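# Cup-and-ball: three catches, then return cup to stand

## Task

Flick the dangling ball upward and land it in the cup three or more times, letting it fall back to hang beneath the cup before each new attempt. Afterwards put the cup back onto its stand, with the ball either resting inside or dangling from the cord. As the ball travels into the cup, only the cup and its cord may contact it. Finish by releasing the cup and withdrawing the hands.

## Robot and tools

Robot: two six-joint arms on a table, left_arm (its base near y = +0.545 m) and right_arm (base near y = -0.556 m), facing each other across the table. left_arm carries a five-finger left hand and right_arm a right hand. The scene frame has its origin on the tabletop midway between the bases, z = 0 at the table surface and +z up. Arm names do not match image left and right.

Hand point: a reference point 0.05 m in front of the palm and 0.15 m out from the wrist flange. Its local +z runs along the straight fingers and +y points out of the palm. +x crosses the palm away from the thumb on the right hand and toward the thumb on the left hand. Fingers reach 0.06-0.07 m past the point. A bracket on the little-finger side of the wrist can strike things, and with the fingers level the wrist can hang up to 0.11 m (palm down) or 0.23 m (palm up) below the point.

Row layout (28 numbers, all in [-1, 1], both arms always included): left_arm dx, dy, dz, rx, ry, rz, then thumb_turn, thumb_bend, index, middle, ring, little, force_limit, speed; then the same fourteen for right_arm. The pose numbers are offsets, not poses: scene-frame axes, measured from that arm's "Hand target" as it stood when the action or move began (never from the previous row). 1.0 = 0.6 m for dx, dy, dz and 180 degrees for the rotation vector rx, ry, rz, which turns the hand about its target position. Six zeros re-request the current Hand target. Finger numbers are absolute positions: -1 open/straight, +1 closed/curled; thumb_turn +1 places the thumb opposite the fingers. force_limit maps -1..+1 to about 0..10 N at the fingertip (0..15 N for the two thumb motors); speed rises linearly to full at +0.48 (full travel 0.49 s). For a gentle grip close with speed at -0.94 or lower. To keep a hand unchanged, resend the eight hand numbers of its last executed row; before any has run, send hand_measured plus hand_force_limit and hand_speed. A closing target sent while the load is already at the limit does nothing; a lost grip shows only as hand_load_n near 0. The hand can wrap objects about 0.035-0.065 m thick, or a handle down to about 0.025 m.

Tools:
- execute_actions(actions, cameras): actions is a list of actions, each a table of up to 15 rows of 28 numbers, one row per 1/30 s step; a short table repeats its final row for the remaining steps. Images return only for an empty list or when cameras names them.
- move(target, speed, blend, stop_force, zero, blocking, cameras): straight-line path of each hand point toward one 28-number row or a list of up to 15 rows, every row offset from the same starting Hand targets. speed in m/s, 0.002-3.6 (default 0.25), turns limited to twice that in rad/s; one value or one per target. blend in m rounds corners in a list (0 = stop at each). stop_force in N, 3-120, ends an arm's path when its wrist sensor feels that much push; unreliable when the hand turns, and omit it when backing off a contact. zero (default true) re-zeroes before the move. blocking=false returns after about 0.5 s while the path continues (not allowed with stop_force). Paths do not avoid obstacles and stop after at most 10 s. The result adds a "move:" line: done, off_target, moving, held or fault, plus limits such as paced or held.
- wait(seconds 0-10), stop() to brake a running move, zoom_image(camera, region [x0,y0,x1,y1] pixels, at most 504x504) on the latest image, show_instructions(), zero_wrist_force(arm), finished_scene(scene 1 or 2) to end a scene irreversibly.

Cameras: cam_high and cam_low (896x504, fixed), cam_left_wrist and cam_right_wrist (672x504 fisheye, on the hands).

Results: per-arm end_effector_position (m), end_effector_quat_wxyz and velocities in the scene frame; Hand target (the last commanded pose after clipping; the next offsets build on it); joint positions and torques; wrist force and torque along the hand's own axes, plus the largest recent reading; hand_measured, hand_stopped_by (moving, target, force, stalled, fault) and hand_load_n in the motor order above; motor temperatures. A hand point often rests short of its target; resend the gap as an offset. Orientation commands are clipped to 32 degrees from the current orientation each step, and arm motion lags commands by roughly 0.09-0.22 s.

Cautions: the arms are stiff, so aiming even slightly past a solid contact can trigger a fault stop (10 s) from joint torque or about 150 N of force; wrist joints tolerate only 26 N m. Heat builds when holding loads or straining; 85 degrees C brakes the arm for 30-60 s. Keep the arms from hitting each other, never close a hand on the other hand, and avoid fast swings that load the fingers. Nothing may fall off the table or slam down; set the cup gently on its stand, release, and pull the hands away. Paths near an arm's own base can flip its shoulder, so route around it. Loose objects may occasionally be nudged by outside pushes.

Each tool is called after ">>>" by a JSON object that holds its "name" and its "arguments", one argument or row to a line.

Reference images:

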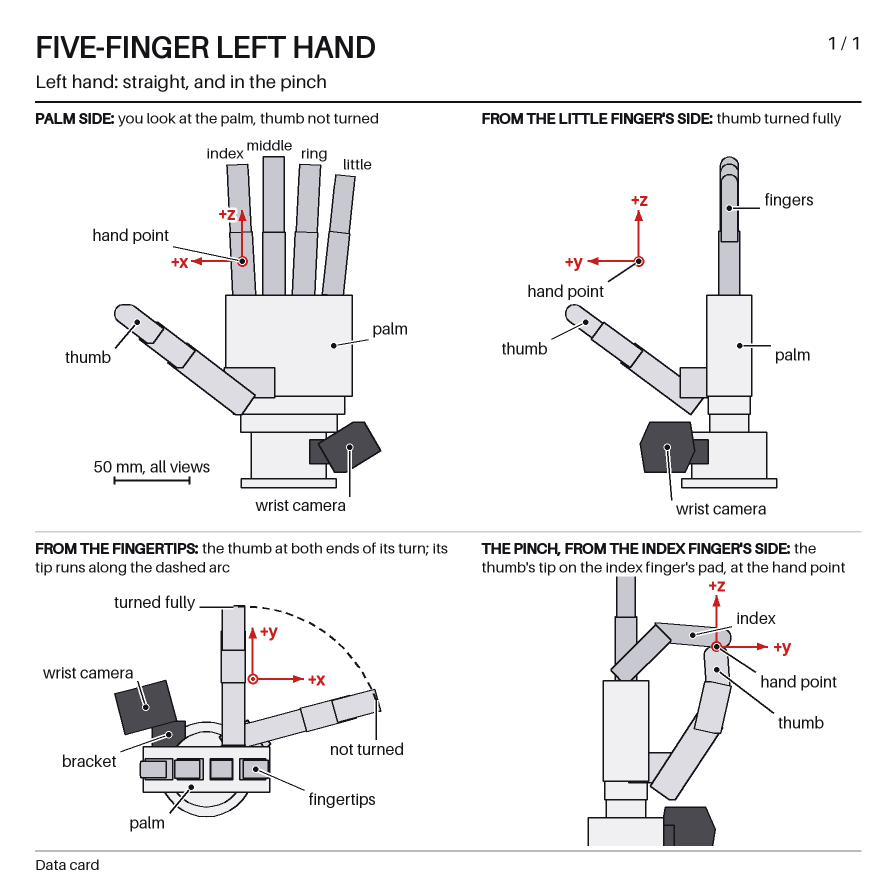

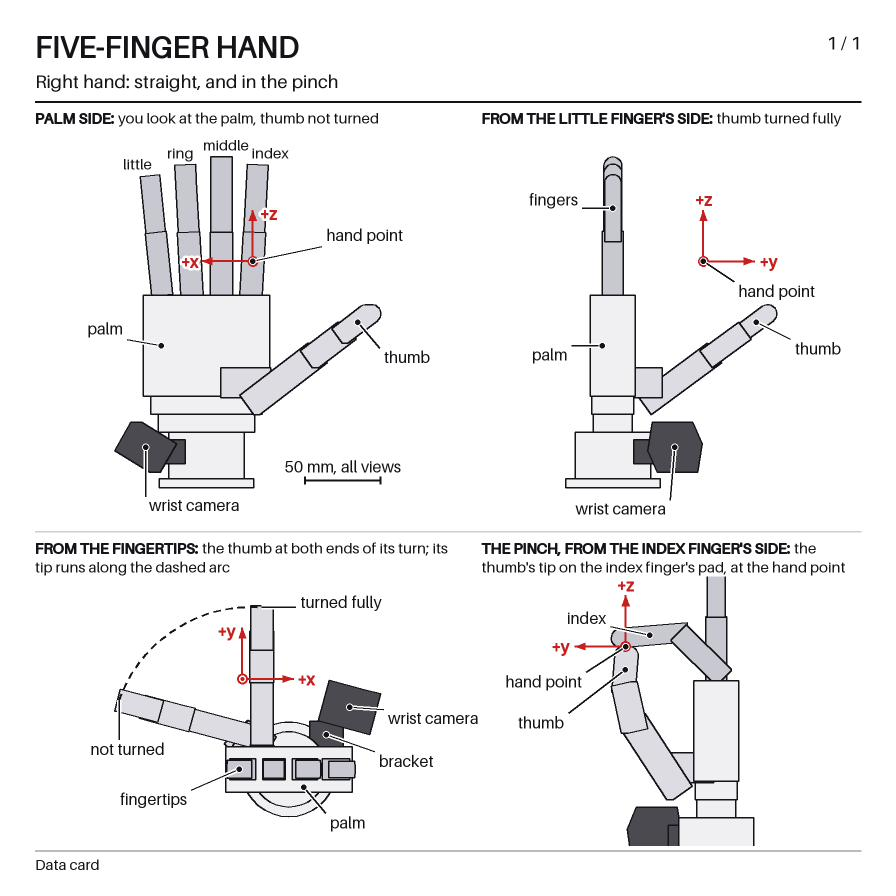

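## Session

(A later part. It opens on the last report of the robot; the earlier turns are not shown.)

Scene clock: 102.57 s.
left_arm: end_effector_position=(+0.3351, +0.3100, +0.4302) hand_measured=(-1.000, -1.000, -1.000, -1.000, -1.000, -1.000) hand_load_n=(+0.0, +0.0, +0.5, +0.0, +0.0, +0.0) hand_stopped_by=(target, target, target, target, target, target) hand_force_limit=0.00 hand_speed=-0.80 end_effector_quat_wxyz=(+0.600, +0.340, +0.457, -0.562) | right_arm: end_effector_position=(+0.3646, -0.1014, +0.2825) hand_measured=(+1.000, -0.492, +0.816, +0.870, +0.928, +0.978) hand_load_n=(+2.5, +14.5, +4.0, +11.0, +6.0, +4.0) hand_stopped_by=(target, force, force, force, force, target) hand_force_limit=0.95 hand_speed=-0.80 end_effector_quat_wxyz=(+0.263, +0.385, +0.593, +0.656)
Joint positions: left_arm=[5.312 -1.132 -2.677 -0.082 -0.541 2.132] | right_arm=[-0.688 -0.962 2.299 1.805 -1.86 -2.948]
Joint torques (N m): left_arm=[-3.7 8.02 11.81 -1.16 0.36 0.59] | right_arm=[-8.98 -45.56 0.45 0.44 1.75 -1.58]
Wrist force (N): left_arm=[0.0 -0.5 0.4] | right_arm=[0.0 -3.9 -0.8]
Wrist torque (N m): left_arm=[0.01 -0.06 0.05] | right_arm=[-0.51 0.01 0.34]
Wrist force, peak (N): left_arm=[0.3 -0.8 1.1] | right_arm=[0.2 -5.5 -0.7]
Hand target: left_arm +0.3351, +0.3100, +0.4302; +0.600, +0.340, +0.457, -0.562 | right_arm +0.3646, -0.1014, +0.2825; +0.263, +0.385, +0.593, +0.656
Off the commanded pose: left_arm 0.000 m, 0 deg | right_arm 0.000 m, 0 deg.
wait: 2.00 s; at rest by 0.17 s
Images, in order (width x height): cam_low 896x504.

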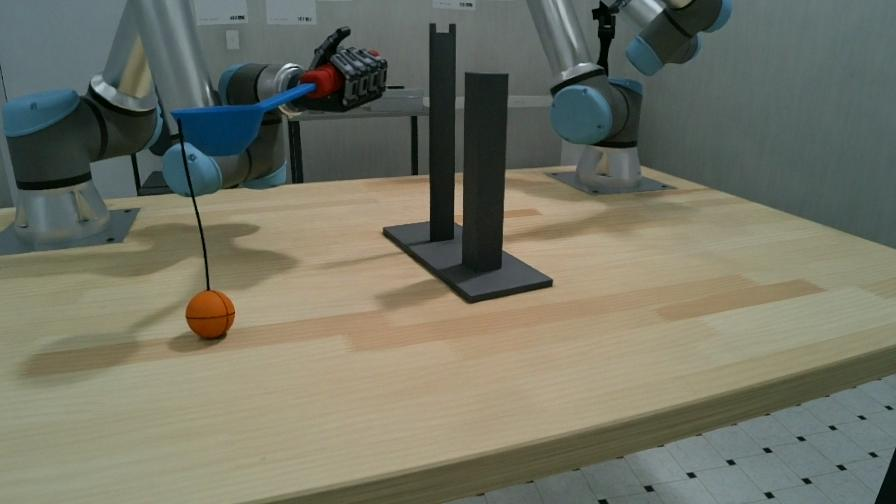

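>>> {"name": "move", "arguments": {
  "target": [0,0,0,0,0,0,-1,-1,-1,-1,-1,-1,0,-0.8,0.0083,0.0047,0,0,0,0,1,0.97,0.97,0.97,0.98,0.98,0.95,-0.8],
  "speed": 0.02
}}

>>> {"name": "move", "arguments": {
  "target": [0,0,0,0,0,0,-1,-1,-1,-1,-1,-1,0,-0.8,0,0,0.0142,0,0,0,1,0.97,0.97,0.97,0.98,0.98,0.95,-0.8],
  "speed": 0.003
}}

>>> {"name": "wait", "arguments": {
  "seconds": 0.21,
  "cameras": ["cam_low"]
}}

>>> {"name": "zoom_image", "arguments": {
  "camera": "cam_low",
  "region": [120, 240, 240, 340]
}}

>>> {"name": "wait", "arguments": {
  "seconds": 0.21,
  "cameras": ["cam_low"]
}}

>>> {"name": "zoom_image", "arguments": {
  "camera": "cam_low",
  "region": [120, 240, 240, 340]
}}

>>> {"name": "wait", "arguments": {
  "seconds": 0.21,
  "cameras": ["cam_low","cam_high"]
}}

>>> {"name": "zoom_image", "arguments": {
  "camera": "cam_low",
  "region": [120, 240, 240, 340]
}}

>>> {"name": "zoom_image", "arguments": {
  "camera": "cam_high",
  "region": [510, 100, 620, 200]
}}

Scene clock: 104.93 s.
left_arm: end_effector_position=(+0.3351, +0.3100, +0.4302) hand_measured=(-1.000, -1.000, -1.000, -1.000, -1.000, -1.000) hand_load_n=(+0.0, +0.0, +0.0, +0.0, +0.0, +0.0) hand_stopped_by=(target, target, target, target, target, target) hand_force_limit=0.00 hand_speed=-0.80 end_effector_quat_wxyz=(+0.600, +0.340, +0.457, -0.562) | right_arm: end_effector_position=(+0.3697, -0.0985, +0.2825) hand_measured=(+1.000, -0.492, +0.816, +0.870, +0.928, +0.978) hand_load_n=(+2.5, +14.5, +4.0, +11.0, +6.0, +4.5) hand_stopped_by=(target, force, force, force, force, target) hand_force_limit=0.95 hand_speed=-0.80 end_effector_quat_wxyz=(+0.263, +0.385, +0.593, +0.656)
Joint positions: left_arm=[5.312 -1.132 -2.677 -0.082 -0.541 2.132] | right_arm=[-0.695 -0.959 2.287 1.814 -1.854 -2.948]
Joint torques (N m): left_arm=[-4.15 7.35 12.01 -1.22 0.22 0.48] | right_arm=[1.17 -26.05 -2.67 -1.77 0.68 -1.86]
Wrist force (N): left_arm=[0.1 -0.7 0.5] | right_arm=[0.1 -5.5 -0.8]
Wrist torque (N m): left_arm=[-0.02 -0.07 0.07] | right_arm=[-0.58 -0.01 0.34]
Wrist force, peak (N): left_arm=[0.5 -0.5 1.3] | right_arm=[0.2 -5.8 -0.3]
Hand target: left_arm +0.3351, +0.3100, +0.4302; +0.600, +0.340, +0.457, -0.562 | right_arm +0.3695, -0.0986, +0.2825; +0.263, +0.385, +0.593, +0.656
Off the commanded pose: left_arm 0.000 m, 0 deg | right_arm 0.000 m, 0 deg.
move: done

Scene clock: 108.00 s.
left_arm: end_effector_position=(+0.3351, +0.3100, +0.4302) hand_measured=(-1.000, -1.000, -1.000, -1.000, -1.000, -1.000) hand_load_n=(+0.0, +0.0, +0.0, +0.0, +0.0, +0.0) hand_stopped_by=(target, target, target, target, target, target) hand_force_limit=0.00 hand_speed=-0.80 end_effector_quat_wxyz=(+0.600, +0.340, +0.457, -0.562) | right_arm: end_effector_position=(+0.3695, -0.0986, +0.2911) hand_measured=(+1.000, -0.492, +0.816, +0.870, +0.928, +0.978) hand_load_n=(+2.5, +14.5, +4.0, +11.5, +6.0, +4.0) hand_stopped_by=(target, force, force, force, force, target) hand_force_limit=0.95 hand_speed=-0.80 end_effector_quat_wxyz=(+0.263, +0.385, +0.593, +0.656)
Joint positions: left_arm=[5.312 -1.132 -2.677 -0.082 -0.541 2.132] | right_arm=[-0.695 -0.985 2.289 1.837 -1.854 -2.948]
Joint torques (N m): left_arm=[-4.16 8.32 12.4 -1.37 0.62 0.42] | right_arm=[8.61 -37.11 1.62 -0.35 -1.75 -1.67]
Wrist force (N): left_arm=[0.4 -0.6 0.6] | right_arm=[0.1 -5.5 -0.6]
Wrist torque (N m): left_arm=[-0.02 -0.12 0.08] | right_arm=[-0.57 -0.03 0.43]
Wrist force, peak (N): left_arm=[0.3 -0.8 1.0] | right_arm=[0.1 -6.0 -0.5]
Hand target: left_arm +0.3351, +0.3100, +0.4302; +0.600, +0.340, +0.457, -0.562 | right_arm +0.3695, -0.0986, +0.2910; +0.263, +0.385, +0.593, +0.656
Off the commanded pose: left_arm 0.000 m, 0 deg | right_arm 0.000 m, 0 deg.
move: done

Scene clock: 108.23 s.
left_arm: end_effector_position=(+0.3351, +0.3100, +0.4302) hand_measured=(-1.000, -1.000, -1.000, -1.000, -1.000, -1.000) hand_load_n=(+0.0, +0.0, +0.0, +0.0, +0.0, +0.0) hand_stopped_by=(target, target, target, target, target, target) hand_force_limit=0.00 hand_speed=-0.80 end_effector_quat_wxyz=(+0.600, +0.340, +0.457, -0.562) | right_arm: end_effector_position=(+0.3695, -0.0986, +0.2911) hand_measured=(+1.000, -0.492, +0.816, +0.870, +0.928, +0.978) hand_load_n=(+2.5, +14.5, +4.0, +11.5, +6.0, +4.5) hand_stopped_by=(target, force, force, force, force, target) hand_force_limit=0.95 hand_speed=-0.80 end_effector_quat_wxyz=(+0.263, +0.385, +0.593, +0.656)
Joint positions: left_arm=[5.312 -1.132 -2.677 -0.082 -0.541 2.132] | right_arm=[-0.695 -0.985 2.289 1.837 -1.854 -2.948]
Joint torques (N m): left_arm=[-3.92 7.47 11.55 -1.2 0.39 0.42] | right_arm=[8.45 -31.11 0.96 -2.18 -1.94 -1.79]
Wrist force (N): left_arm=[0.2 -0.7 0.9] | right_arm=[-0.1 -4.4 -0.6]
Wrist torque (N m): left_arm=[-0.04 -0.09 0.07] | right_arm=[-0.58 0.01 0.41]
Wrist force, peak (N): left_arm=[0.2 -0.7 0.9] | right_arm=[-0.3 -6.2 -0.5]
Hand target: left_arm +0.3351, +0.3100, +0.4302; +0.600, +0.340, +0.457, -0.562 | right_arm +0.3695, -0.0986, +0.2910; +0.263, +0.385, +0.593, +0.656
Off the commanded pose: left_arm 0.000 m, 0 deg | right_arm 0.000 m, 0 deg.
wait: 0.23 s; at rest by 0.17 s
Images, in order (width x height): cam_low 896x504.

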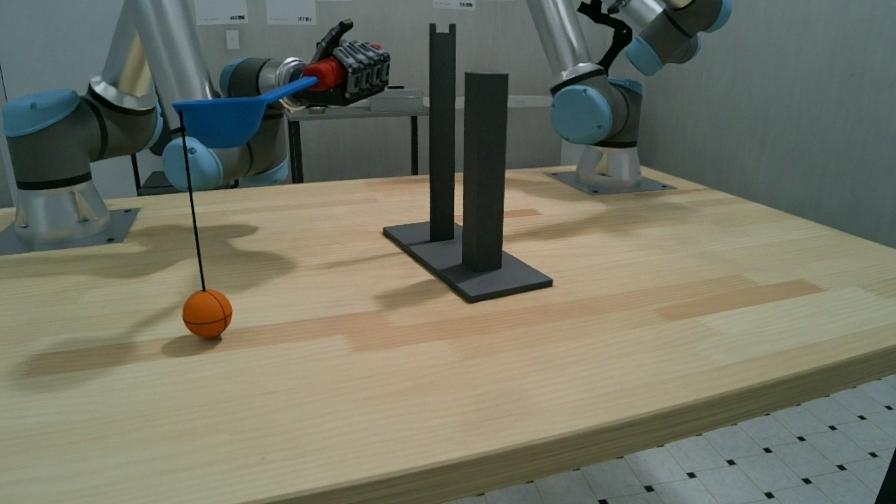

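Scaled by 4.200 from the camera's 896x504 image, which has a finer 1280x720 frame.

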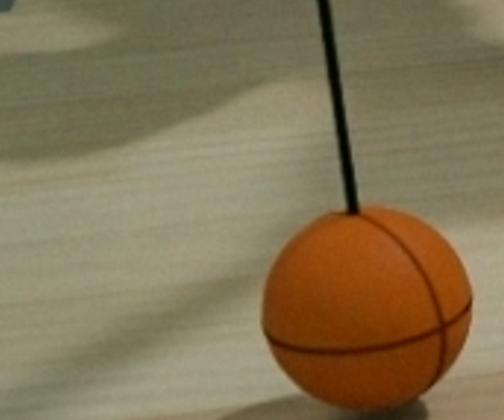

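Scene clock: 108.47 s.
left_arm: end_effector_position=(+0.3351, +0.3100, +0.4302) hand_measured=(-1.000, -1.000, -1.000, -1.000, -1.000, -1.000) hand_load_n=(+0.0, +0.0, +0.0, +0.5, +0.0, +0.0) hand_stopped_by=(target, target, target, target, target, target) hand_force_limit=0.00 hand_speed=-0.80 end_effector_quat_wxyz=(+0.600, +0.340, +0.457, -0.562) | right_arm: end_effector_position=(+0.3695, -0.0986, +0.2911) hand_measured=(+1.000, -0.492, +0.816, +0.870, +0.928, +0.978) hand_load_n=(+2.5, +14.5, +4.0, +11.0, +6.0, +4.0) hand_stopped_by=(target, force, force, force, force, target) hand_force_limit=0.95 hand_speed=-0.80 end_effector_quat_wxyz=(+0.263, +0.385, +0.593, +0.656)
Joint positions: left_arm=[5.312 -1.132 -2.677 -0.082 -0.541 2.132] | right_arm=[-0.695 -0.985 2.289 1.837 -1.854 -2.948]
Joint torques (N m): left_arm=[-3.06 7.95 12.03 -1.19 0.31 0.37] | right_arm=[8.38 -24.37 2.25 -3.16 -1.59 -1.59]
Wrist force (N): left_arm=[0.4 -0.6 0.6] | right_arm=[-0.1 -5.3 -0.5]
Wrist torque (N m): left_arm=[-0.01 -0.12 0.07] | right_arm=[-0.56 0.01 0.41]
Wrist force, peak (N): left_arm=[0.0 -0.9 0.8] | right_arm=[0.0 -5.6 -0.6]
Hand target: left_arm +0.3351, +0.3100, +0.4302; +0.600, +0.340, +0.457, -0.562 | right_arm +0.3695, -0.0986, +0.2910; +0.263, +0.385, +0.593, +0.656
Off the commanded pose: left_arm 0.000 m, 0 deg | right_arm 0.000 m, 0 deg.
wait: 0.23 s; at rest by 0.17 s
Images, in order (width x height): cam_low 896x504.

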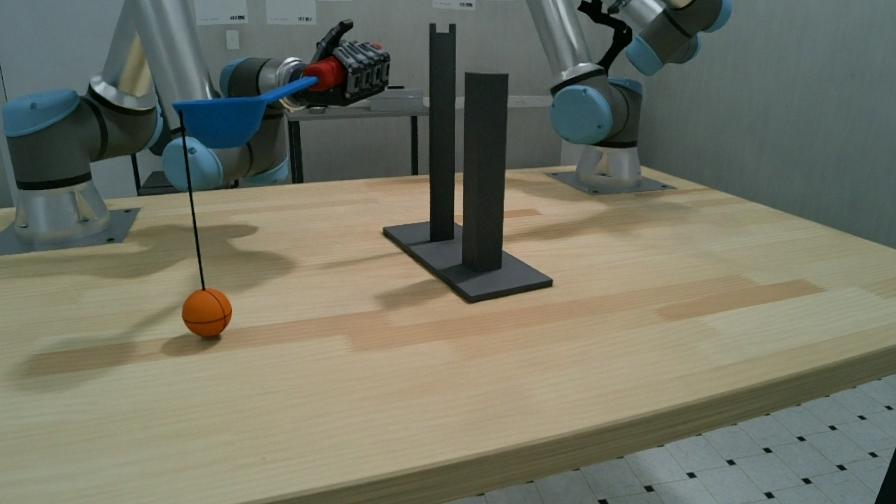

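Scaled by 4.200 from the camera's 896x504 image, which has a finer 1280x720 frame.

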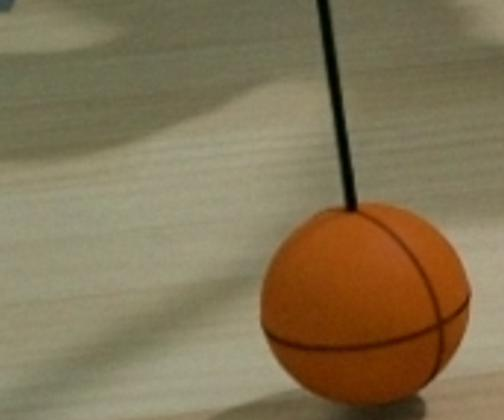

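Scene clock: 108.70 s.
left_arm: end_effector_position=(+0.3351, +0.3100, +0.4302) hand_measured=(-1.000, -1.000, -1.000, -1.000, -1.000, -1.000) hand_load_n=(+0.0, +0.0, +0.0, -0.5, +0.0, +0.0) hand_stopped_by=(target, target, target, target, target, target) hand_force_limit=0.00 hand_speed=-0.80 end_effector_quat_wxyz=(+0.600, +0.340, +0.457, -0.562) | right_arm: end_effector_position=(+0.3695, -0.0986, +0.2911) hand_measured=(+1.000, -0.492, +0.816, +0.870, +0.928, +0.978) hand_load_n=(+2.5, +14.5, +4.0, +11.0, +6.0, +4.0) hand_stopped_by=(target, force, force, force, force, target) hand_force_limit=0.95 hand_speed=-0.80 end_effector_quat_wxyz=(+0.263, +0.385, +0.593, +0.656)
Joint positions: left_arm=[5.312 -1.132 -2.677 -0.082 -0.541 2.132] | right_arm=[-0.695 -0.985 2.289 1.837 -1.854 -2.948]
Joint torques (N m): left_arm=[-3.72 7.88 11.13 -1.18 0.34 0.46] | right_arm=[9.06 -21.07 0.85 -3.27 -1.83 -1.8]
Wrist force (N): left_arm=[0.0 -0.7 0.8] | right_arm=[0.3 -4.4 -0.9]
Wrist torque (N m): left_arm=[-0.03 -0.06 0.06] | right_arm=[-0.56 -0.04 0.45]
Wrist force, peak (N): left_arm=[0.2 -0.9 0.7] | right_arm=[0.2 -5.9 -0.6]
Hand target: left_arm +0.3351, +0.3100, +0.4302; +0.600, +0.340, +0.457, -0.562 | right_arm +0.3695, -0.0986, +0.2910; +0.263, +0.385, +0.593, +0.656
Off the commanded pose: left_arm 0.000 m, 0 deg | right_arm 0.000 m, 0 deg.
wait: 0.23 s; at rest by 0.17 s
Images, in order (width x height): cam_high 896x504, cam_low 896x504.

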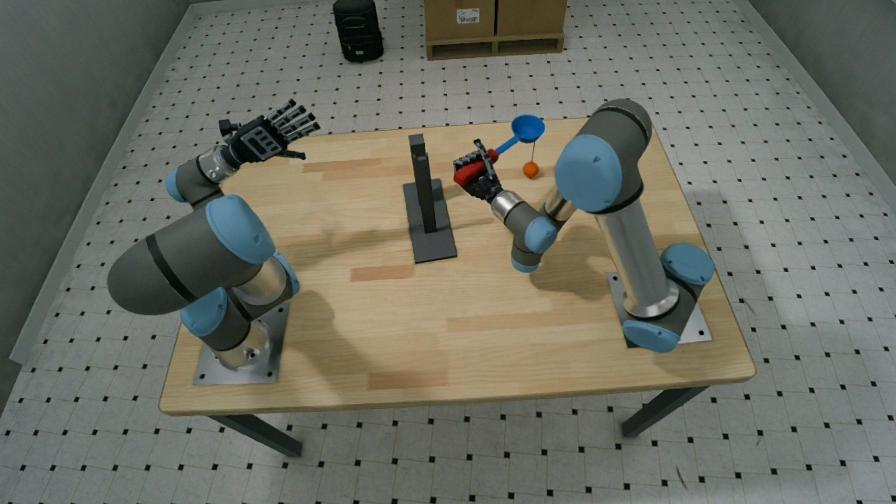

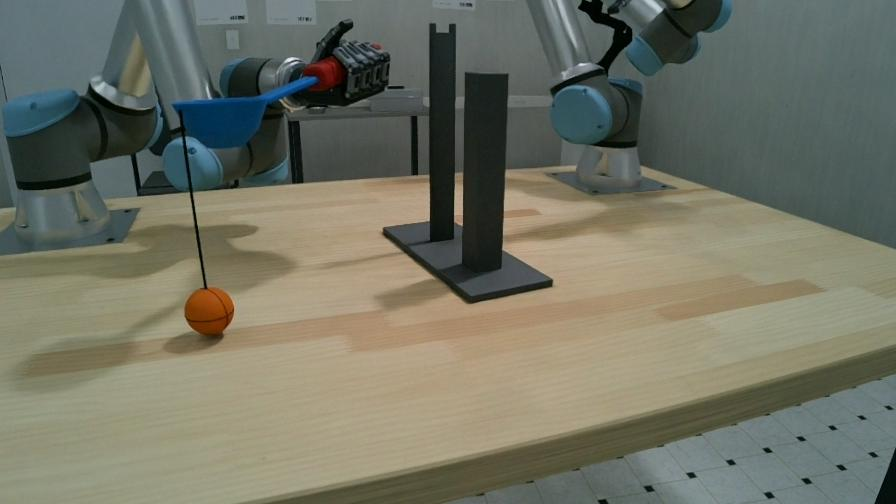

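Scaled by 4.200 from the camera's 896x504 image, which has a finer 1280x720 frame.

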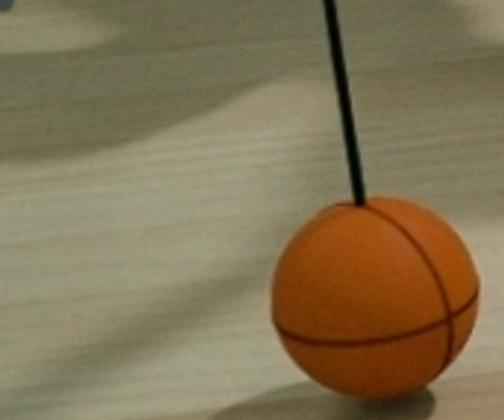

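Scaled by 4.582 from the camera's 896x504 image, which has a finer 1280x720 frame.

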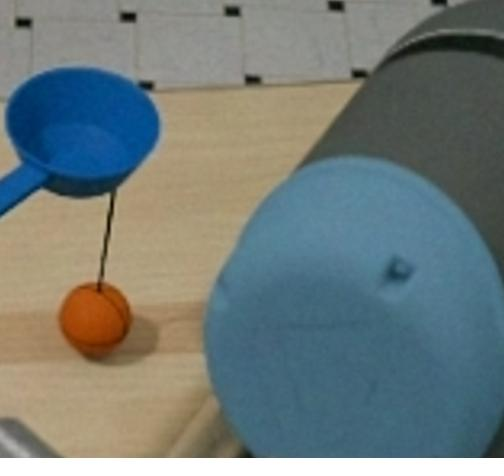

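>>> {"name": "execute_actions", "arguments": {
  "actions": [
    [[0,0,0,0,0,0,-1,-1,-1,-1,-1,-1,0,-0.8,0,0,0,0,0,0,1,0.97,0.97,0.97,0.98,0.98,0.95,-0.8],[0,0,0,0,0,0,-1,-1,-1,-1,-1,-1,0,-0.8,0.0001,0.0001,0,0,0,0,1,0.97,0.97,0.97,0.98,0.98,0.95,-0.8],[0,0,0,0,0,0,-1,-1,-1,-1,-1,-1,0,-0.8,0.0002,0.0001,0.0002,0,0,0,1,0.97,0.97,0.97,0.98,0.98,0.95,-0.8],[0,0,0,0,0,0,-1,-1,-1,-1,-1,-1,0,-0.8,0.0004,0.0003,0.0004,0,0,0,1,0.97,0.97,0.97,0.98,0.98,0.95,-0.8],[0,0,0,0,0,0,-1,-1,-1,-1,-1,-1,0,-0.8,0.0009,0.0006,0.0008,0,0,0,1,0.97,0.97,0.97,0.98,0.98,0.95,-0.8],[0,0,0,0,0,0,-1,-1,-1,-1,-1,-1,0,-0.8,0.0015,0.0011,0.0014,0,0,0,1,0.97,0.97,0.97,0.98,0.98,0.95,-0.8],[0,0,0,0,0,0,-1,-1,-1,-1,-1,-1,0,-0.8,0.0024,0.0017,0.0023,0,0,0,1,0.97,0.97,0.97,0.98,0.98,0.95,-0.8],[0,0,0,0,0,0,-1,-1,-1,-1,-1,-1,0,-0.8,0.0035,0.0026,0.0034,0,0,0,1,0.97,0.97,0.97,0.98,0.98,0.95,-0.8],[0,0,0,0,0,0,-1,-1,-1,-1,-1,-1,0,-0.8,0.0048,0.0035,0.0048,0,0,0,1,0.97,0.97,0.97,0.98,0.98,0.95,-0.8],[0,0,0,0,0,0,-1,-1,-1,-1,-1,-1,0,-0.8,0.0065,0.0048,0.0065,0,0,0,1,0.97,0.97,0.97,0.98,0.98,0.95,-0.8],[0,0,0,0,0,0,-1,-1,-1,-1,-1,-1,0,-0.8,0.0085,0.0063,0.0085,0,0,0,1,0.97,0.97,0.97,0.98,0.98,0.95,-0.8],[0,0,0,0,0,0,-1,-1,-1,-1,-1,-1,0,-0.8,0.0109,0.0080,0.0108,0,0,0,1,0.97,0.97,0.97,0.98,0.98,0.95,-0.8],[0,0,0,0,0,0,-1,-1,-1,-1,-1,-1,0,-0.8,0.0137,0.0100,0.0135,0,0,0,1,0.97,0.97,0.97,0.98,0.98,0.95,-0.8],[0,0,0,0,0,0,-1,-1,-1,-1,-1,-1,0,-0.8,0.0167,0.0122,0.0165,0,0,0,1,0.97,0.97,0.97,0.98,0.98,0.95,-0.8],[0,0,0,0,0,0,-1,-1,-1,-1,-1,-1,0,-0.8,0.0201,0.0147,0.0199,0,0,0,1,0.97,0.97,0.97,0.98,0.98,0.95,-0.8]],
    [[0,0,0,0,0,0,-1,-1,-1,-1,-1,-1,0,-0.8,0.0038,0.0027,0.0037,0,0,0,1,0.97,0.97,0.97,0.98,0.98,0.95,-0.8],[0,0,0,0,0,0,-1,-1,-1,-1,-1,-1,0,-0.8,0.0078,0.0057,0.0077,0,0,0,1,0.97,0.97,0.97,0.98,0.98,0.95,-0.8],[0,0,0,0,0,0,-1,-1,-1,-1,-1,-1,0,-0.8,0.0121,0.0089,0.0119,0,0,0,1,0.97,0.97,0.97,0.98,0.98,0.95,-0.8],[0,0,0,0,0,0,-1,-1,-1,-1,-1,-1,0,-0.8,0.0167,0.0122,0.0165,0,0,0,1,0.97,0.97,0.97,0.98,0.98,0.95,-0.8],[0,0,0,0,0,0,-1,-1,-1,-1,-1,-1,0,-0.8,0.0216,0.0158,0.0213,0,0,0,1,0.97,0.97,0.97,0.98,0.98,0.95,-0.8],[0,0,0,0,0,0,-1,-1,-1,-1,-1,-1,0,-0.8,0.0267,0.0195,0.0263,0,0,0,1,0.97,0.97,0.97,0.98,0.98,0.95,-0.8],[0,0,0,0,0,0,-1,-1,-1,-1,-1,-1,0,-0.8,0.0319,0.0234,0.0315,0,0,0,1,0.97,0.97,0.97,0.98,0.98,0.95,-0.8],[0,0,0,0,0,0,-1,-1,-1,-1,-1,-1,0,-0.8,0.0373,0.0273,0.0369,0,0,0,1,0.97,0.97,0.97,0.98,0.98,0.95,-0.8],[0,0,0,0,0,0,-1,-1,-1,-1,-1,-1,0,-0.8,0.0427,0.0313,0.0422,0,0,0,1,0.97,0.97,0.97,0.98,0.98,0.95,-0.8],[0,0,0,0,0,0,-1,-1,-1,-1,-1,-1,0,-0.8,0.0483,0.0354,0.0478,0,0,0,1,0.97,0.97,0.97,0.98,0.98,0.95,-0.8],[0,0,0,0,0,0,-1,-1,-1,-1,-1,-1,0,-0.8,0.0539,0.0395,0.0533,0,0,0,1,0.97,0.97,0.97,0.98,0.98,0.95,-0.8],[0,0,0,0,0,0,-1,-1,-1,-1,-1,-1,0,-0.8,0.0595,0.0436,0.0588,0,0,0,1,0.97,0.97,0.97,0.98,0.98,0.95,-0.8],[0,0,0,0,0,0,-1,-1,-1,-1,-1,-1,0,-0.8,0.0650,0.0476,0.0643,0,0,0,1,0.97,0.97,0.97,0.98,0.98,0.95,-0.8],[0,0,0,0,0,0,-1,-1,-1,-1,-1,-1,0,-0.8,0.0704,0.0516,0.0696,0,0,0,1,0.97,0.97,0.97,0.98,0.98,0.95,-0.8],[0,0,0,0,0,0,-1,-1,-1,-1,-1,-1,0,-0.8,0.0756,0.0554,0.0747,0,0,0,1,0.97,0.97,0.97,0.98,0.98,0.95,-0.8]],
    [[0,0,0,0,0,0,-1,-1,-1,-1,-1,-1,0,-0.8,0.0051,0.0037,0.0050,0,0,0,1,0.97,0.97,0.97,0.98,0.98,0.95,-0.8],[0,0,0,0,0,0,-1,-1,-1,-1,-1,-1,0,-0.8,0.0099,0.0073,0.0098,0,0,0,1,0.97,0.97,0.97,0.98,0.98,0.95,-0.8],[0,0,0,0,0,0,-1,-1,-1,-1,-1,-1,0,-0.8,0.0146,0.0107,0.0144,0,0,0,1,0.97,0.97,0.97,0.98,0.98,0.95,-0.8],[0,0,0,0,0,0,-1,-1,-1,-1,-1,-1,0,-0.8,0.0188,0.0138,0.0187,0,0,0,1,0.97,0.97,0.97,0.98,0.98,0.95,-0.8],[0,0,0,0,0,0,-1,-1,-1,-1,-1,-1,0,-0.8,0.0229,0.0168,0.0227,0,0,0,1,0.97,0.97,0.97,0.98,0.98,0.95,-0.8],[0,0,0,0,0,0,-1,-1,-1,-1,-1,-1,0,-0.8,0.0267,0.0195,0.0263,0,0,0,1,0.97,0.97,0.97,0.98,0.98,0.95,-0.8],[0,0,0,0,0,0,-1,-1,-1,-1,-1,-1,0,-0.8,0.0301,0.0220,0.0297,0,0,0,1,0.97,0.97,0.97,0.98,0.98,0.95,-0.8],[0,0,0,0,0,0,-1,-1,-1,-1,-1,-1,0,-0.8,0.0332,0.0243,0.0328,0,0,0,1,0.97,0.97,0.97,0.98,0.98,0.95,-0.8],[0,0,0,0,0,0,-1,-1,-1,-1,-1,-1,0,-0.8,0.0359,0.0263,0.0354,0,0,0,1,0.97,0.97,0.97,0.98,0.98,0.95,-0.8],[0,0,0,0,0,0,-1,-1,-1,-1,-1,-1,0,-0.8,0.0381,0.0279,0.0379,0,0,0,1,0.97,0.97,0.97,0.98,0.98,0.95,-0.8],[0,0,0,0,0,0,-1,-1,-1,-1,-1,-1,0,-0.8,0.0401,0.0294,0.0397,0,0,0,1,0.97,0.97,0.97,0.98,0.98,0.95,-0.8],[0,0,0,0,0,0,-1,-1,-1,-1,-1,-1,0,-0.8,0.0419,0.0307,0.0414,0,0,0,1,0.97,0.97,0.97,0.98,0.98,0.95,-0.8],[0,0,0,0,0,0,-1,-1,-1,-1,-1,-1,0,-0.8,0.0433,0.0317,0.0429,0,0,0,1,0.97,0.97,0.97,0.98,0.98,0.95,-0.8],[0,0,0,0,0,0,-1,-1,-1,-1,-1,-1,0,-0.8,0.0444,0.0325,0.0439,0,0,0,1,0.97,0.97,0.97,0.98,0.98,0.95,-0.8],[0,0,0,0,0,0,-1,-1,-1,-1,-1,-1,0,-0.8,0.0453,0.0332,0.0447,0,0,0,1,0.97,0.97,0.97,0.98,0.98,0.95,-0.8]],
    [[0,0,0,0,0,0,-1,-1,-1,-1,-1,-1,0,-0.8,0.0006,0.0004,0.0006,0,0,0,1,0.97,0.97,0.97,0.98,0.98,0.95,-0.8],[0,0,0,0,0,0,-1,-1,-1,-1,-1,-1,0,-0.8,0.0010,0.0008,0.0010,0,0,0,1,0.97,0.97,0.97,0.98,0.98,0.95,-0.8],[0,0,0,0,0,0,-1,-1,-1,-1,-1,-1,0,-0.8,0.0013,0.0010,0.0012,0,0,0,1,0.97,0.97,0.97,0.98,0.98,0.95,-0.8],[0,0,0,0,0,0,-1,-1,-1,-1,-1,-1,0,-0.8,0.0015,0.0011,0.0014,0,0,0,1,0.97,0.97,0.97,0.98,0.98,0.95,-0.8],[0,0,0,0,0,0,-1,-1,-1,-1,-1,-1,0,-0.8,0.0015,0.0011,0.0014,0,0,0,1,0.97,0.97,0.97,0.98,0.98,0.95,-0.8]]
  ]
}}

>>> {"name": "wait", "arguments": {
  "seconds": 0.21,
  "cameras": ["cam_low"]
}}

>>> {"name": "wait", "arguments": {
  "seconds": 0.21,
  "cameras": ["cam_low"]
}}

>>> {"name": "wait", "arguments": {
  "seconds": 0.21,
  "cameras": ["cam_low","cam_high"]
}}

Scene clock: 133.90 s.
left_arm: end_effector_position=(+0.3351, +0.3100, +0.4302) hand_measured=(-1.000, -1.000, -1.000, -1.000, -1.000, -1.000) hand_load_n=(+0.0, +0.5, +0.0, +0.0, +0.0, +0.0) hand_stopped_by=(target, target, target, target, target, target) hand_force_limit=0.00 hand_speed=-0.80 end_effector_quat_wxyz=(+0.600, +0.340, +0.457, -0.562) | right_arm: end_effector_position=(+0.4550, -0.0359, +0.3754) hand_measured=(+1.000, -0.492, +0.816, +0.870, +0.928, +0.978) hand_load_n=(+2.5, +14.5, +4.0, +11.0, +6.0, +4.0) hand_stopped_by=(target, force, force, force, force, target) hand_force_limit=0.95 hand_speed=-0.80 end_effector_quat_wxyz=(+0.263, +0.385, +0.593, +0.656)
Joint positions: left_arm=[5.312 -1.132 -2.677 -0.082 -0.541 2.132] | right_arm=[-0.758 -1.082 2.015 2.209 -1.791 -2.948]
Joint torques (N m): left_arm=[-2.61 7.68 11.31 -1.07 0.45 0.03] | right_arm=[-5.7 -45.85 -5.39 -4.07 1.18 1.44]
Wrist force (N): left_arm=[0.4 -0.7 0.9] | right_arm=[-0.1 -5.5 -0.6]
Wrist torque (N m): left_arm=[-0.04 -0.09 0.08] | right_arm=[-0.55 0.00 0.42]
Wrist force, peak (N): left_arm=[0.4 -1.0 1.0] | right_arm=[0.0 -6.2 -0.7]
Hand target: left_arm +0.3351, +0.3100, +0.4302; +0.600, +0.340, +0.457, -0.562 | right_arm +0.4550, -0.0359, +0.3754; +0.263, +0.385, +0.593, +0.656
Off the commanded pose: left_arm 0.000 m, 0 deg | right_arm 0.000 m, 0 deg.

Scene clock: 134.13 s.
left_arm: end_effector_position=(+0.3351, +0.3100, +0.4302) hand_measured=(-1.000, -1.000, -1.000, -1.000, -1.000, -1.000) hand_load_n=(+0.0, +0.0, +0.0, +0.0, +0.0, +0.0) hand_stopped_by=(target, target, target, target, target, target) hand_force_limit=0.00 hand_speed=-0.80 end_effector_quat_wxyz=(+0.600, +0.340, +0.457, -0.562) | right_arm: end_effector_position=(+0.4550, -0.0359, +0.3754) hand_measured=(+1.000, -0.492, +0.816, +0.870, +0.928, +0.978) hand_load_n=(+2.5, +14.5, +4.0, +11.0, +6.0, +4.0) hand_stopped_by=(target, force, force, force, force, target) hand_force_limit=0.95 hand_speed=-0.80 end_effector_quat_wxyz=(+0.263, +0.385, +0.593, +0.656)
Joint positions: left_arm=[5.312 -1.132 -2.677 -0.082 -0.541 2.132] | right_arm=[-0.758 -1.082 2.015 2.209 -1.791 -2.948]
Joint torques (N m): left_arm=[-2.27 8.34 10.95 -1.07 0.53 0.22] | right_arm=[-4.47 -45.77 -4.83 -3.95 0.65 1.27]
Wrist force (N): left_arm=[0.4 -0.5 0.8] | right_arm=[0.0 -4.1 -0.6]
Wrist torque (N m): left_arm=[-0.01 -0.12 0.09] | right_arm=[-0.56 0.01 0.42]
Wrist force, peak (N): left_arm=[0.3 -0.8 0.9] | right_arm=[-0.2 -5.9 -0.5]
Hand target: left_arm +0.3351, +0.3100, +0.4302; +0.600, +0.340, +0.457, -0.562 | right_arm +0.4550, -0.0359, +0.3754; +0.263, +0.385, +0.593, +0.656
Off the commanded pose: left_arm 0.000 m, 0 deg | right_arm 0.000 m, 0 deg.
wait: 0.23 s; at rest by 0.17 s
Images, in order (width x height): cam_low 896x504.

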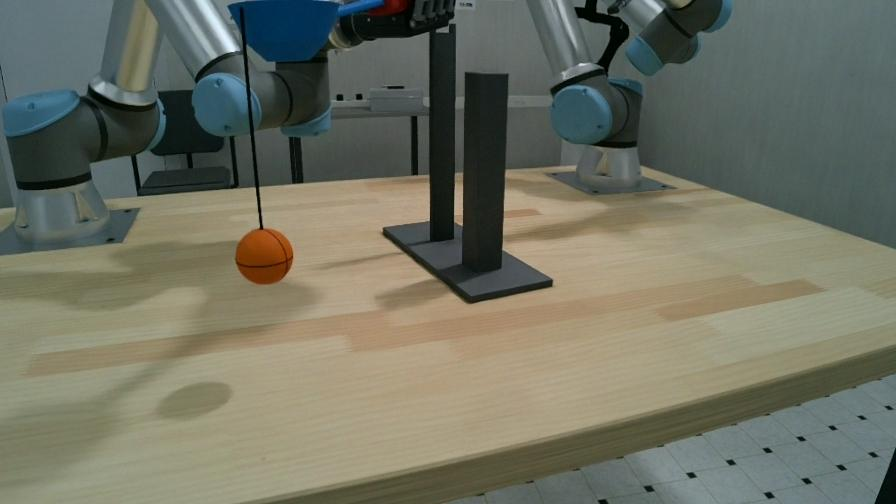

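Scene clock: 134.37 s.
left_arm: end_effector_position=(+0.3351, +0.3100, +0.4302) hand_measured=(-1.000, -1.000, -1.000, -1.000, -1.000, -1.000) hand_load_n=(+0.0, +0.0, +0.0, +0.0, +0.0, +0.0) hand_stopped_by=(target, target, target, target, target, target) hand_force_limit=0.00 hand_speed=-0.80 end_effector_quat_wxyz=(+0.600, +0.340, +0.457, -0.562) | right_arm: end_effector_position=(+0.4550, -0.0359, +0.3754) hand_measured=(+1.000, -0.492, +0.816, +0.870, +0.928, +0.978) hand_load_n=(+2.5, +14.5, +4.0, +11.0, +6.0, +4.0) hand_stopped_by=(target, force, force, force, force, target) hand_force_limit=0.95 hand_speed=-0.80 end_effector_quat_wxyz=(+0.263, +0.385, +0.593, +0.656)
Joint positions: left_arm=[5.312 -1.132 -2.677 -0.082 -0.541 2.132] | right_arm=[-0.758 -1.082 2.015 2.209 -1.791 -2.948]
Joint torques (N m): left_arm=[-2.31 7.36 11.22 -1.11 0.37 0.05] | right_arm=[-2.19 -45.31 -5.45 -3.98 0.42 1.43]
Wrist force (N): left_arm=[0.1 -0.6 0.7] | right_arm=[-0.1 -5.8 -0.3]
Wrist torque (N m): left_arm=[-0.02 -0.07 0.06] | right_arm=[-0.62 -0.01 0.41]
Wrist force, peak (N): left_arm=[0.2 -0.9 0.7] | right_arm=[0.1 -6.1 -0.4]
Hand target: left_arm +0.3351, +0.3100, +0.4302; +0.600, +0.340, +0.457, -0.562 | right_arm +0.4550, -0.0359, +0.3754; +0.263, +0.385, +0.593, +0.656
Off the commanded pose: left_arm 0.000 m, 0 deg | right_arm 0.000 m, 0 deg.
wait: 0.23 s; at rest by 0.17 s
Images, in order (width x height): cam_low 896x504.

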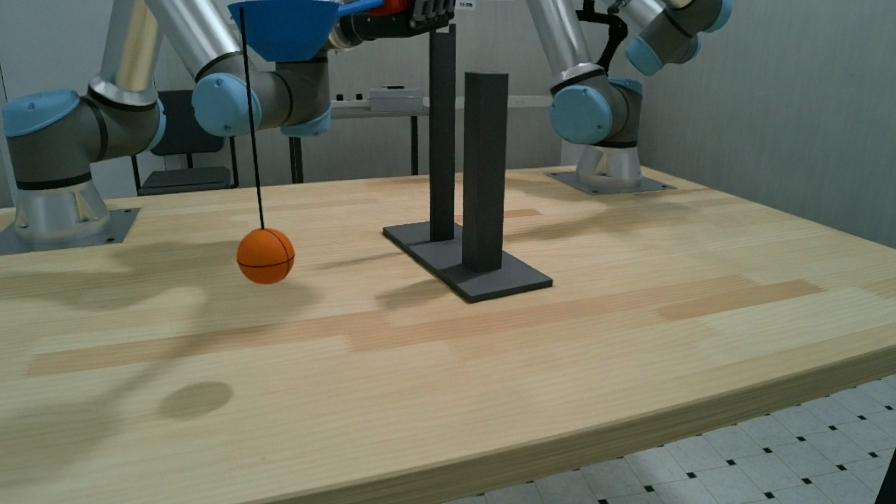

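Scene clock: 134.60 s.
left_arm: end_effector_position=(+0.3351, +0.3100, +0.4302) hand_measured=(-1.000, -1.000, -1.000, -1.000, -1.000, -1.000) hand_load_n=(+0.0, +0.0, +0.0, +0.0, +0.0, +0.0) hand_stopped_by=(target, target, target, target, target, target) hand_force_limit=0.00 hand_speed=-0.80 end_effector_quat_wxyz=(+0.600, +0.340, +0.457, -0.562) | right_arm: end_effector_position=(+0.4550, -0.0359, +0.3754) hand_measured=(+1.000, -0.492, +0.816, +0.870, +0.928, +0.978) hand_load_n=(+2.5, +14.0, +4.0, +11.0, +6.0, +4.0) hand_stopped_by=(target, force, force, force, force, target) hand_force_limit=0.95 hand_speed=-0.80 end_effector_quat_wxyz=(+0.263, +0.385, +0.593, +0.656)
Joint positions: left_arm=[5.312 -1.132 -2.677 -0.082 -0.541 2.132] | right_arm=[-0.758 -1.082 2.015 2.209 -1.791 -2.948]
Joint torques (N m): left_arm=[-2.59 8.08 11.13 -1.18 0.35 0.03] | right_arm=[-1.19 -45.62 -6.08 -3.76 -0.25 1.4]
Wrist force (N): left_arm=[0.0 -0.5 0.8] | right_arm=[0.1 -4.1 -0.3]
Wrist torque (N m): left_arm=[0.00 -0.07 0.05] | right_arm=[-0.58 -0.03 0.42]
Wrist force, peak (N): left_arm=[0.3 -0.6 0.9] | right_arm=[-0.2 -5.4 -0.4]
Hand target: left_arm +0.3351, +0.3100, +0.4302; +0.600, +0.340, +0.457, -0.562 | right_arm +0.4550, -0.0359, +0.3754; +0.263, +0.385, +0.593, +0.656
Off the commanded pose: left_arm 0.000 m, 0 deg | right_arm 0.000 m, 0 deg.
wait: 0.23 s; at rest by 0.17 s
Images, in order (width x height): cam_high 896x504, cam_low 896x504.

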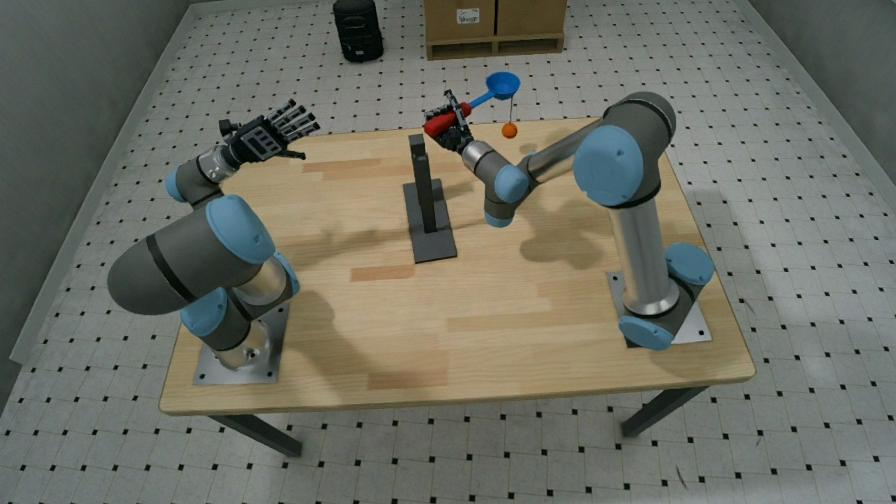

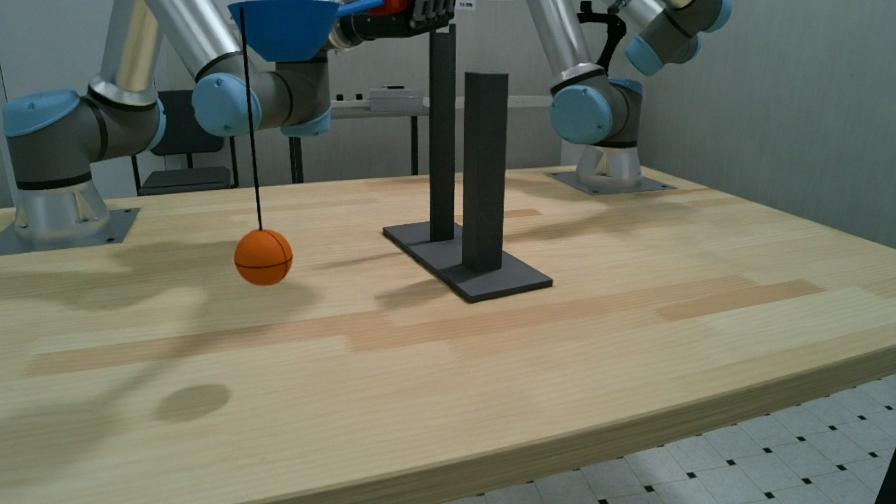

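>>> {"name": "execute_actions", "arguments": {
  "actions": [
    [[0,0,0,0,0,0,-1,-1,-1,-1,-1,-1,0,-0.8,-0.0002,-0.0002,0,0,0,0,1,0.97,0.97,0.97,0.98,0.98,0.95,-0.8],[0,0,0,0,0,0,-1,-1,-1,-1,-1,-1,0,-0.8,-0.0022,-0.0022,0,0,0,0,1,0.97,0.97,0.97,0.98,0.98,0.95,-0.8],[0,0,0,0,0,0,-1,-1,-1,-1,-1,-1,0,-0.8,-0.0074,-0.0074,0,0,0,0,1,0.97,0.97,0.97,0.98,0.98,0.95,-0.8],[0,0,0,0,0,0,-1,-1,-1,-1,-1,-1,0,-0.8,-0.0166,-0.0166,0,0,0,0,1,0.97,0.97,0.97,0.98,0.98,0.95,-0.8],[0,0,0,0,0,0,-1,-1,-1,-1,-1,-1,0,-0.8,-0.0303,-0.0303,0,0,0,0,1,0.97,0.97,0.97,0.98,0.98,0.95,-0.8],[0,0,0,0,0,0,-1,-1,-1,-1,-1,-1,0,-0.8,-0.0481,-0.0481,0,0,0,0,1,0.97,0.97,0.97,0.98,0.98,0.95,-0.8],[0,0,0,0,0,0,-1,-1,-1,-1,-1,-1,0,-0.8,-0.0690,-0.0690,0,0,0,0,1,0.97,0.97,0.97,0.98,0.98,0.95,-0.8],[0,0,0,0,0,0,-1,-1,-1,-1,-1,-1,0,-0.8,-0.0916,-0.0916,0,0,0,0,1,0.97,0.97,0.97,0.98,0.98,0.95,-0.8],[0,0,0,0,0,0,-1,-1,-1,-1,-1,-1,0,-0.8,-0.1146,-0.1146,0,0,0,0,1,0.97,0.97,0.97,0.98,0.98,0.95,-0.8],[0,0,0,0,0,0,-1,-1,-1,-1,-1,-1,0,-0.8,-0.1373,-0.1373,0,0,0,0,1,0.97,0.97,0.97,0.98,0.98,0.95,-0.8],[0,0,0,0,0,0,-1,-1,-1,-1,-1,-1,0,-0.8,-0.1587,-0.1587,0,0,0,0,1,0.97,0.97,0.97,0.98,0.98,0.95,-0.8],[0,0,0,0,0,0,-1,-1,-1,-1,-1,-1,0,-0.8,-0.1773,-0.1773,0,0,0,0,1,0.97,0.97,0.97,0.98,0.98,0.95,-0.8],[0,0,0,0,0,0,-1,-1,-1,-1,-1,-1,0,-0.8,-0.1925,-0.1925,0,0,0,0,1,0.97,0.97,0.97,0.98,0.98,0.95,-0.8],[0,0,0,0,0,0,-1,-1,-1,-1,-1,-1,0,-0.8,-0.2031,-0.2031,0,0,0,0,1,0.97,0.97,0.97,0.98,0.98,0.95,-0.8],[0,0,0,0,0,0,-1,-1,-1,-1,-1,-1,0,-0.8,-0.2086,-0.2086,0,0,0,0,1,0.97,0.97,0.97,0.98,0.98,0.95,-0.8]],
    [[0,0,0,0,0,0,-1,-1,-1,-1,-1,-1,0,-0.8,0,0,0,0,0,0,1,0.97,0.97,0.97,0.98,0.98,0.95,-0.8],[0,0,0,0,0,0,-1,-1,-1,-1,-1,-1,0,-0.8,0.0055,0.0055,0,0,0,0,1,0.97,0.97,0.97,0.98,0.98,0.95,-0.8],[0,0,0,0,0,0,-1,-1,-1,-1,-1,-1,0,-0.8,0.0161,0.0161,0,0,0,0,1,0.97,0.97,0.97,0.98,0.98,0.95,-0.8],[0,0,0,0,0,0,-1,-1,-1,-1,-1,-1,0,-0.8,0.0313,0.0313,0,0,0,0,1,0.97,0.97,0.97,0.98,0.98,0.95,-0.8],[0,0,0,0,0,0,-1,-1,-1,-1,-1,-1,0,-0.8,0.0499,0.0499,0,0,0,0,1,0.97,0.97,0.97,0.98,0.98,0.95,-0.8],[0,0,0,0,0,0,-1,-1,-1,-1,-1,-1,0,-0.8,0.0713,0.0713,0,0,0,0,1,0.97,0.97,0.97,0.98,0.98,0.95,-0.8],[0,0,0,0,0,0,-1,-1,-1,-1,-1,-1,0,-0.8,0.0940,0.0940,0.0003,0,0,0,1,0.97,0.97,0.97,0.98,0.98,0.95,-0.8],[0,0,0,0,0,0,-1,-1,-1,-1,-1,-1,0,-0.8,0.1168,0.1168,0.0027,0,0,0,1,0.97,0.97,0.97,0.98,0.98,0.95,-0.8],[0,0,0,0,0,0,-1,-1,-1,-1,-1,-1,0,-0.8,0.1385,0.1385,0.0085,0,0,0,1,0.97,0.97,0.97,0.98,0.98,0.95,-0.8],[0,0,0,0,0,0,-1,-1,-1,-1,-1,-1,0,-0.8,0.1584,0.1584,0.0192,0,0,0,1,0.97,0.97,0.97,0.98,0.98,0.95,-0.8],[0,0,0,0,0,0,-1,-1,-1,-1,-1,-1,0,-0.8,0.1754,0.1754,0.0350,0,0,0,1,0.97,0.97,0.97,0.98,0.98,0.95,-0.8],[0,0,0,0,0,0,-1,-1,-1,-1,-1,-1,0,-0.8,0.1888,0.1888,0.0555,0,0,0,1,0.97,0.97,0.97,0.98,0.98,0.95,-0.8],[0,0,0,0,0,0,-1,-1,-1,-1,-1,-1,0,-0.8,0.1981,0.1981,0.0795,0,0,0,1,0.97,0.97,0.97,0.98,0.98,0.95,-0.8],[0,0,0,0,0,0,-1,-1,-1,-1,-1,-1,0,-0.8,0.2029,0.2029,0.1055,0,0,0,1,0.97,0.97,0.97,0.98,0.98,0.95,-0.8],[0,0,0,0,0,0,-1,-1,-1,-1,-1,-1,0,-0.8,0.2029,0.2029,0.1315,0,0,0,1,0.97,0.97,0.97,0.98,0.98,0.95,-0.8]],
    [[0,0,0,0,0,0,-1,-1,-1,-1,-1,-1,0,-0.8,-0.0048,-0.0048,0.0233,0,0,0,1,0.97,0.97,0.97,0.98,0.98,0.95,-0.8],[0,0,0,0,0,0,-1,-1,-1,-1,-1,-1,0,-0.8,-0.0141,-0.0141,0.0420,0,0,0,1,0.97,0.97,0.97,0.98,0.98,0.95,-0.8],[0,0,0,0,0,0,-1,-1,-1,-1,-1,-1,0,-0.8,-0.0275,-0.0275,0.0538,0,0,0,1,0.97,0.97,0.97,0.98,0.98,0.95,-0.8],[0,0,0,0,0,0,-1,-1,-1,-1,-1,-1,0,-0.8,-0.0432,-0.0458,0.0580,0,0,0,1,0.97,0.97,0.97,0.98,0.98,0.95,-0.8],[0,0,0,0,0,0,-1,-1,-1,-1,-1,-1,0,-0.8,-0.0592,-0.0694,0.0538,0,0,0,1,0.97,0.97,0.97,0.98,0.98,0.95,-0.8],[0,0,0,0,0,0,-1,-1,-1,-1,-1,-1,0,-0.8,-0.0751,-0.0971,0.0420,0,0,0,1,0.97,0.97,0.97,0.98,0.98,0.95,-0.8],[0,0,0,0,0,0,-1,-1,-1,-1,-1,-1,0,-0.8,-0.0905,-0.1271,0.0233,0,0,0,1,0.97,0.97,0.97,0.98,0.98,0.95,-0.8],[0,0,0,0,0,0,-1,-1,-1,-1,-1,-1,0,-0.8,-0.1042,-0.1572,0,0,0,0,1,0.97,0.97,0.97,0.98,0.98,0.95,-0.8],[0,0,0,0,0,0,-1,-1,-1,-1,-1,-1,0,-0.8,-0.1157,-0.1853,-0.0260,0,0,0,1,0.97,0.97,0.97,0.98,0.98,0.95,-0.8],[0,0,0,0,0,0,-1,-1,-1,-1,-1,-1,0,-0.8,-0.1260,-0.2102,-0.0523,0,0,0,1,0.97,0.97,0.97,0.98,0.98,0.95,-0.8],[0,0,0,0,0,0,-1,-1,-1,-1,-1,-1,0,-0.8,-0.1358,-0.2318,-0.0788,0,0,0,1,0.97,0.97,0.97,0.98,0.98,0.95,-0.8],[0,0,0,0,0,0,-1,-1,-1,-1,-1,-1,0,-0.8,-0.1457,-0.2491,-0.1052,0,0,0,1,0.97,0.97,0.97,0.98,0.98,0.95,-0.8],[0,0,0,0,0,0,-1,-1,-1,-1,-1,-1,0,-0.8,-0.1557,-0.2617,-0.1315,0,0,0,1,0.97,0.97,0.97,0.98,0.98,0.95,-0.8],[0,0,0,0,0,0,-1,-1,-1,-1,-1,-1,0,-0.8,-0.1651,-0.2711,-0.1560,0,0,0,1,0.97,0.97,0.97,0.98,0.98,0.95,-0.8],[0,0,0,0,0,0,-1,-1,-1,-1,-1,-1,0,-0.8,-0.1725,-0.2785,-0.1768,0,0,0,1,0.97,0.97,0.97,0.98,0.98,0.95,-0.8]],
    [[0,0,0,0,0,0,-1,-1,-1,-1,-1,-1,0,-0.8,-0.0051,-0.0051,-0.0168,0,0,0,1,0.97,0.97,0.97,0.98,0.98,0.95,-0.8],[0,0,0,0,0,0,-1,-1,-1,-1,-1,-1,0,-0.8,-0.0083,-0.0083,-0.0300,0,0,0,1,0.97,0.97,0.97,0.98,0.98,0.95,-0.8],[0,0,0,0,0,0,-1,-1,-1,-1,-1,-1,0,-0.8,-0.0092,-0.0092,-0.0395,0,0,0,1,0.97,0.97,0.97,0.98,0.98,0.95,-0.8],[0,0,0,0,0,0,-1,-1,-1,-1,-1,-1,0,-0.8,-0.0092,-0.0092,-0.0450,0,0,0,1,0.97,0.97,0.97,0.98,0.98,0.95,-0.8],[0,0,0,0,0,0,-1,-1,-1,-1,-1,-1,0,-0.8,-0.0092,-0.0092,-0.0468,0,0,0,1,0.97,0.97,0.97,0.98,0.98,0.95,-0.8]]
  ],
  "cameras": ["cam_low","cam_high"]
}}

>>> {"name": "zoom_image", "arguments": {
  "camera": "cam_high",
  "region": [500, 80, 640, 200]
}}

Scene clock: 143.10 s.
left_arm: end_effector_position=(+0.3351, +0.3100, +0.4302) hand_measured=(-1.000, -1.000, -1.000, -1.000, -1.000, -1.000) hand_load_n=(+0.0, +0.0, +0.0, +0.0, +0.0, +0.0) hand_stopped_by=(target, target, target, target, target, target) hand_force_limit=0.00 hand_speed=-0.80 end_effector_quat_wxyz=(+0.600, +0.340, +0.457, -0.562) | right_arm: end_effector_position=(+0.3426, -0.2120, +0.3202) hand_measured=(+1.000, -0.492, +0.816, +0.870, +0.928, +0.980) hand_load_n=(+2.5, +14.5, +0.0, +11.0, +6.5, +0.0) hand_stopped_by=(target, force, force, force, force, target) hand_force_limit=0.95 hand_speed=-0.80 end_effector_quat_wxyz=(+0.263, +0.385, +0.593, +0.656)
Joint positions: left_arm=[5.312 -1.132 -2.677 -0.082 -0.541 2.132] | right_arm=[-0.919 -1.186 2.631 1.696 -1.63 -2.948]
Joint torques (N m): left_arm=[-1.76 7.19 11.57 -1.13 0.23 -0.06] | right_arm=[10.25 -14.87 -0.24 -3.09 -2.01 0.7]
Wrist force (N): left_arm=[0.0 -0.7 0.6] | right_arm=[-0.1 -3.9 -0.5]
Wrist torque (N m): left_arm=[-0.03 -0.07 0.06] | right_arm=[-0.54 -0.02 0.39]
Wrist force, peak (N): left_arm=[0.0 -1.0 1.0] | right_arm=[-0.1 -13.1 -3.9]
Hand target: left_arm +0.3351, +0.3100, +0.4302; +0.600, +0.340, +0.457, -0.562 | right_arm +0.3426, -0.2120, +0.3202; +0.263, +0.385, +0.593, +0.656
Off the commanded pose: left_arm 0.000 m, 0 deg | right_arm 0.000 m, 0 deg.
Images, in order (width x height): cam_high 896x504, cam_low 896x504.

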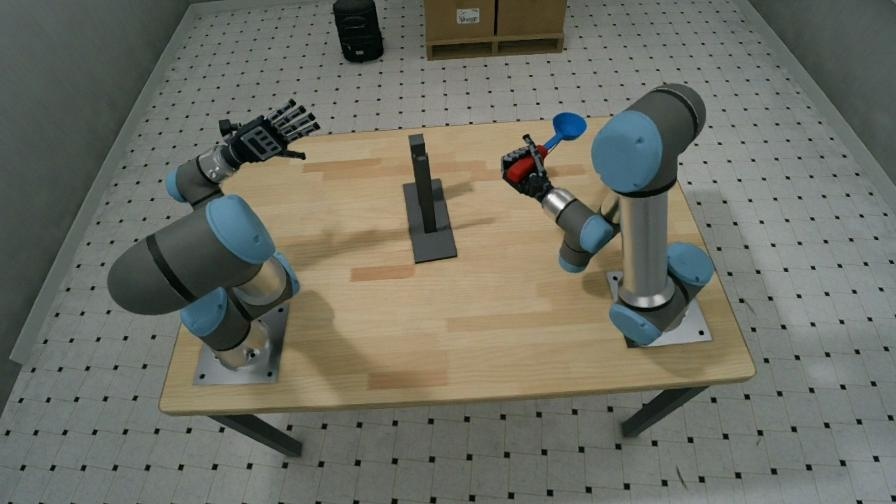

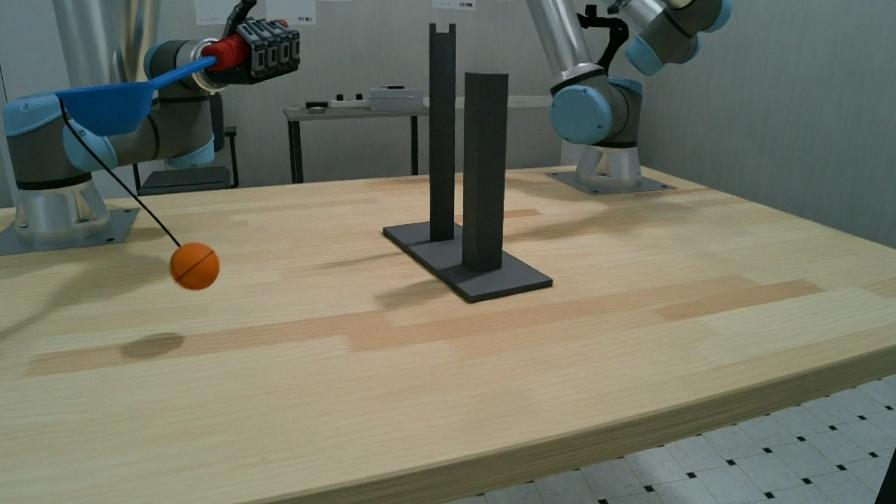

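Scaled by 3.600 from the camera's 896x504 image, which has a finer 1280x720 frame.

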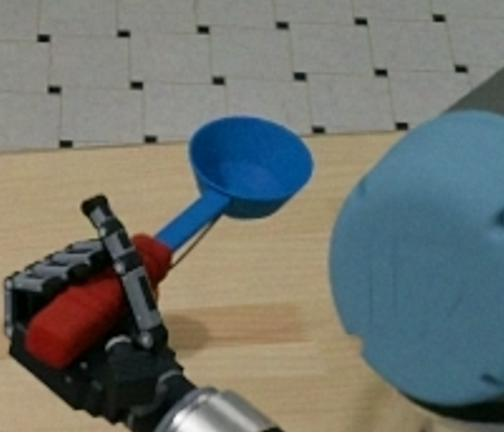

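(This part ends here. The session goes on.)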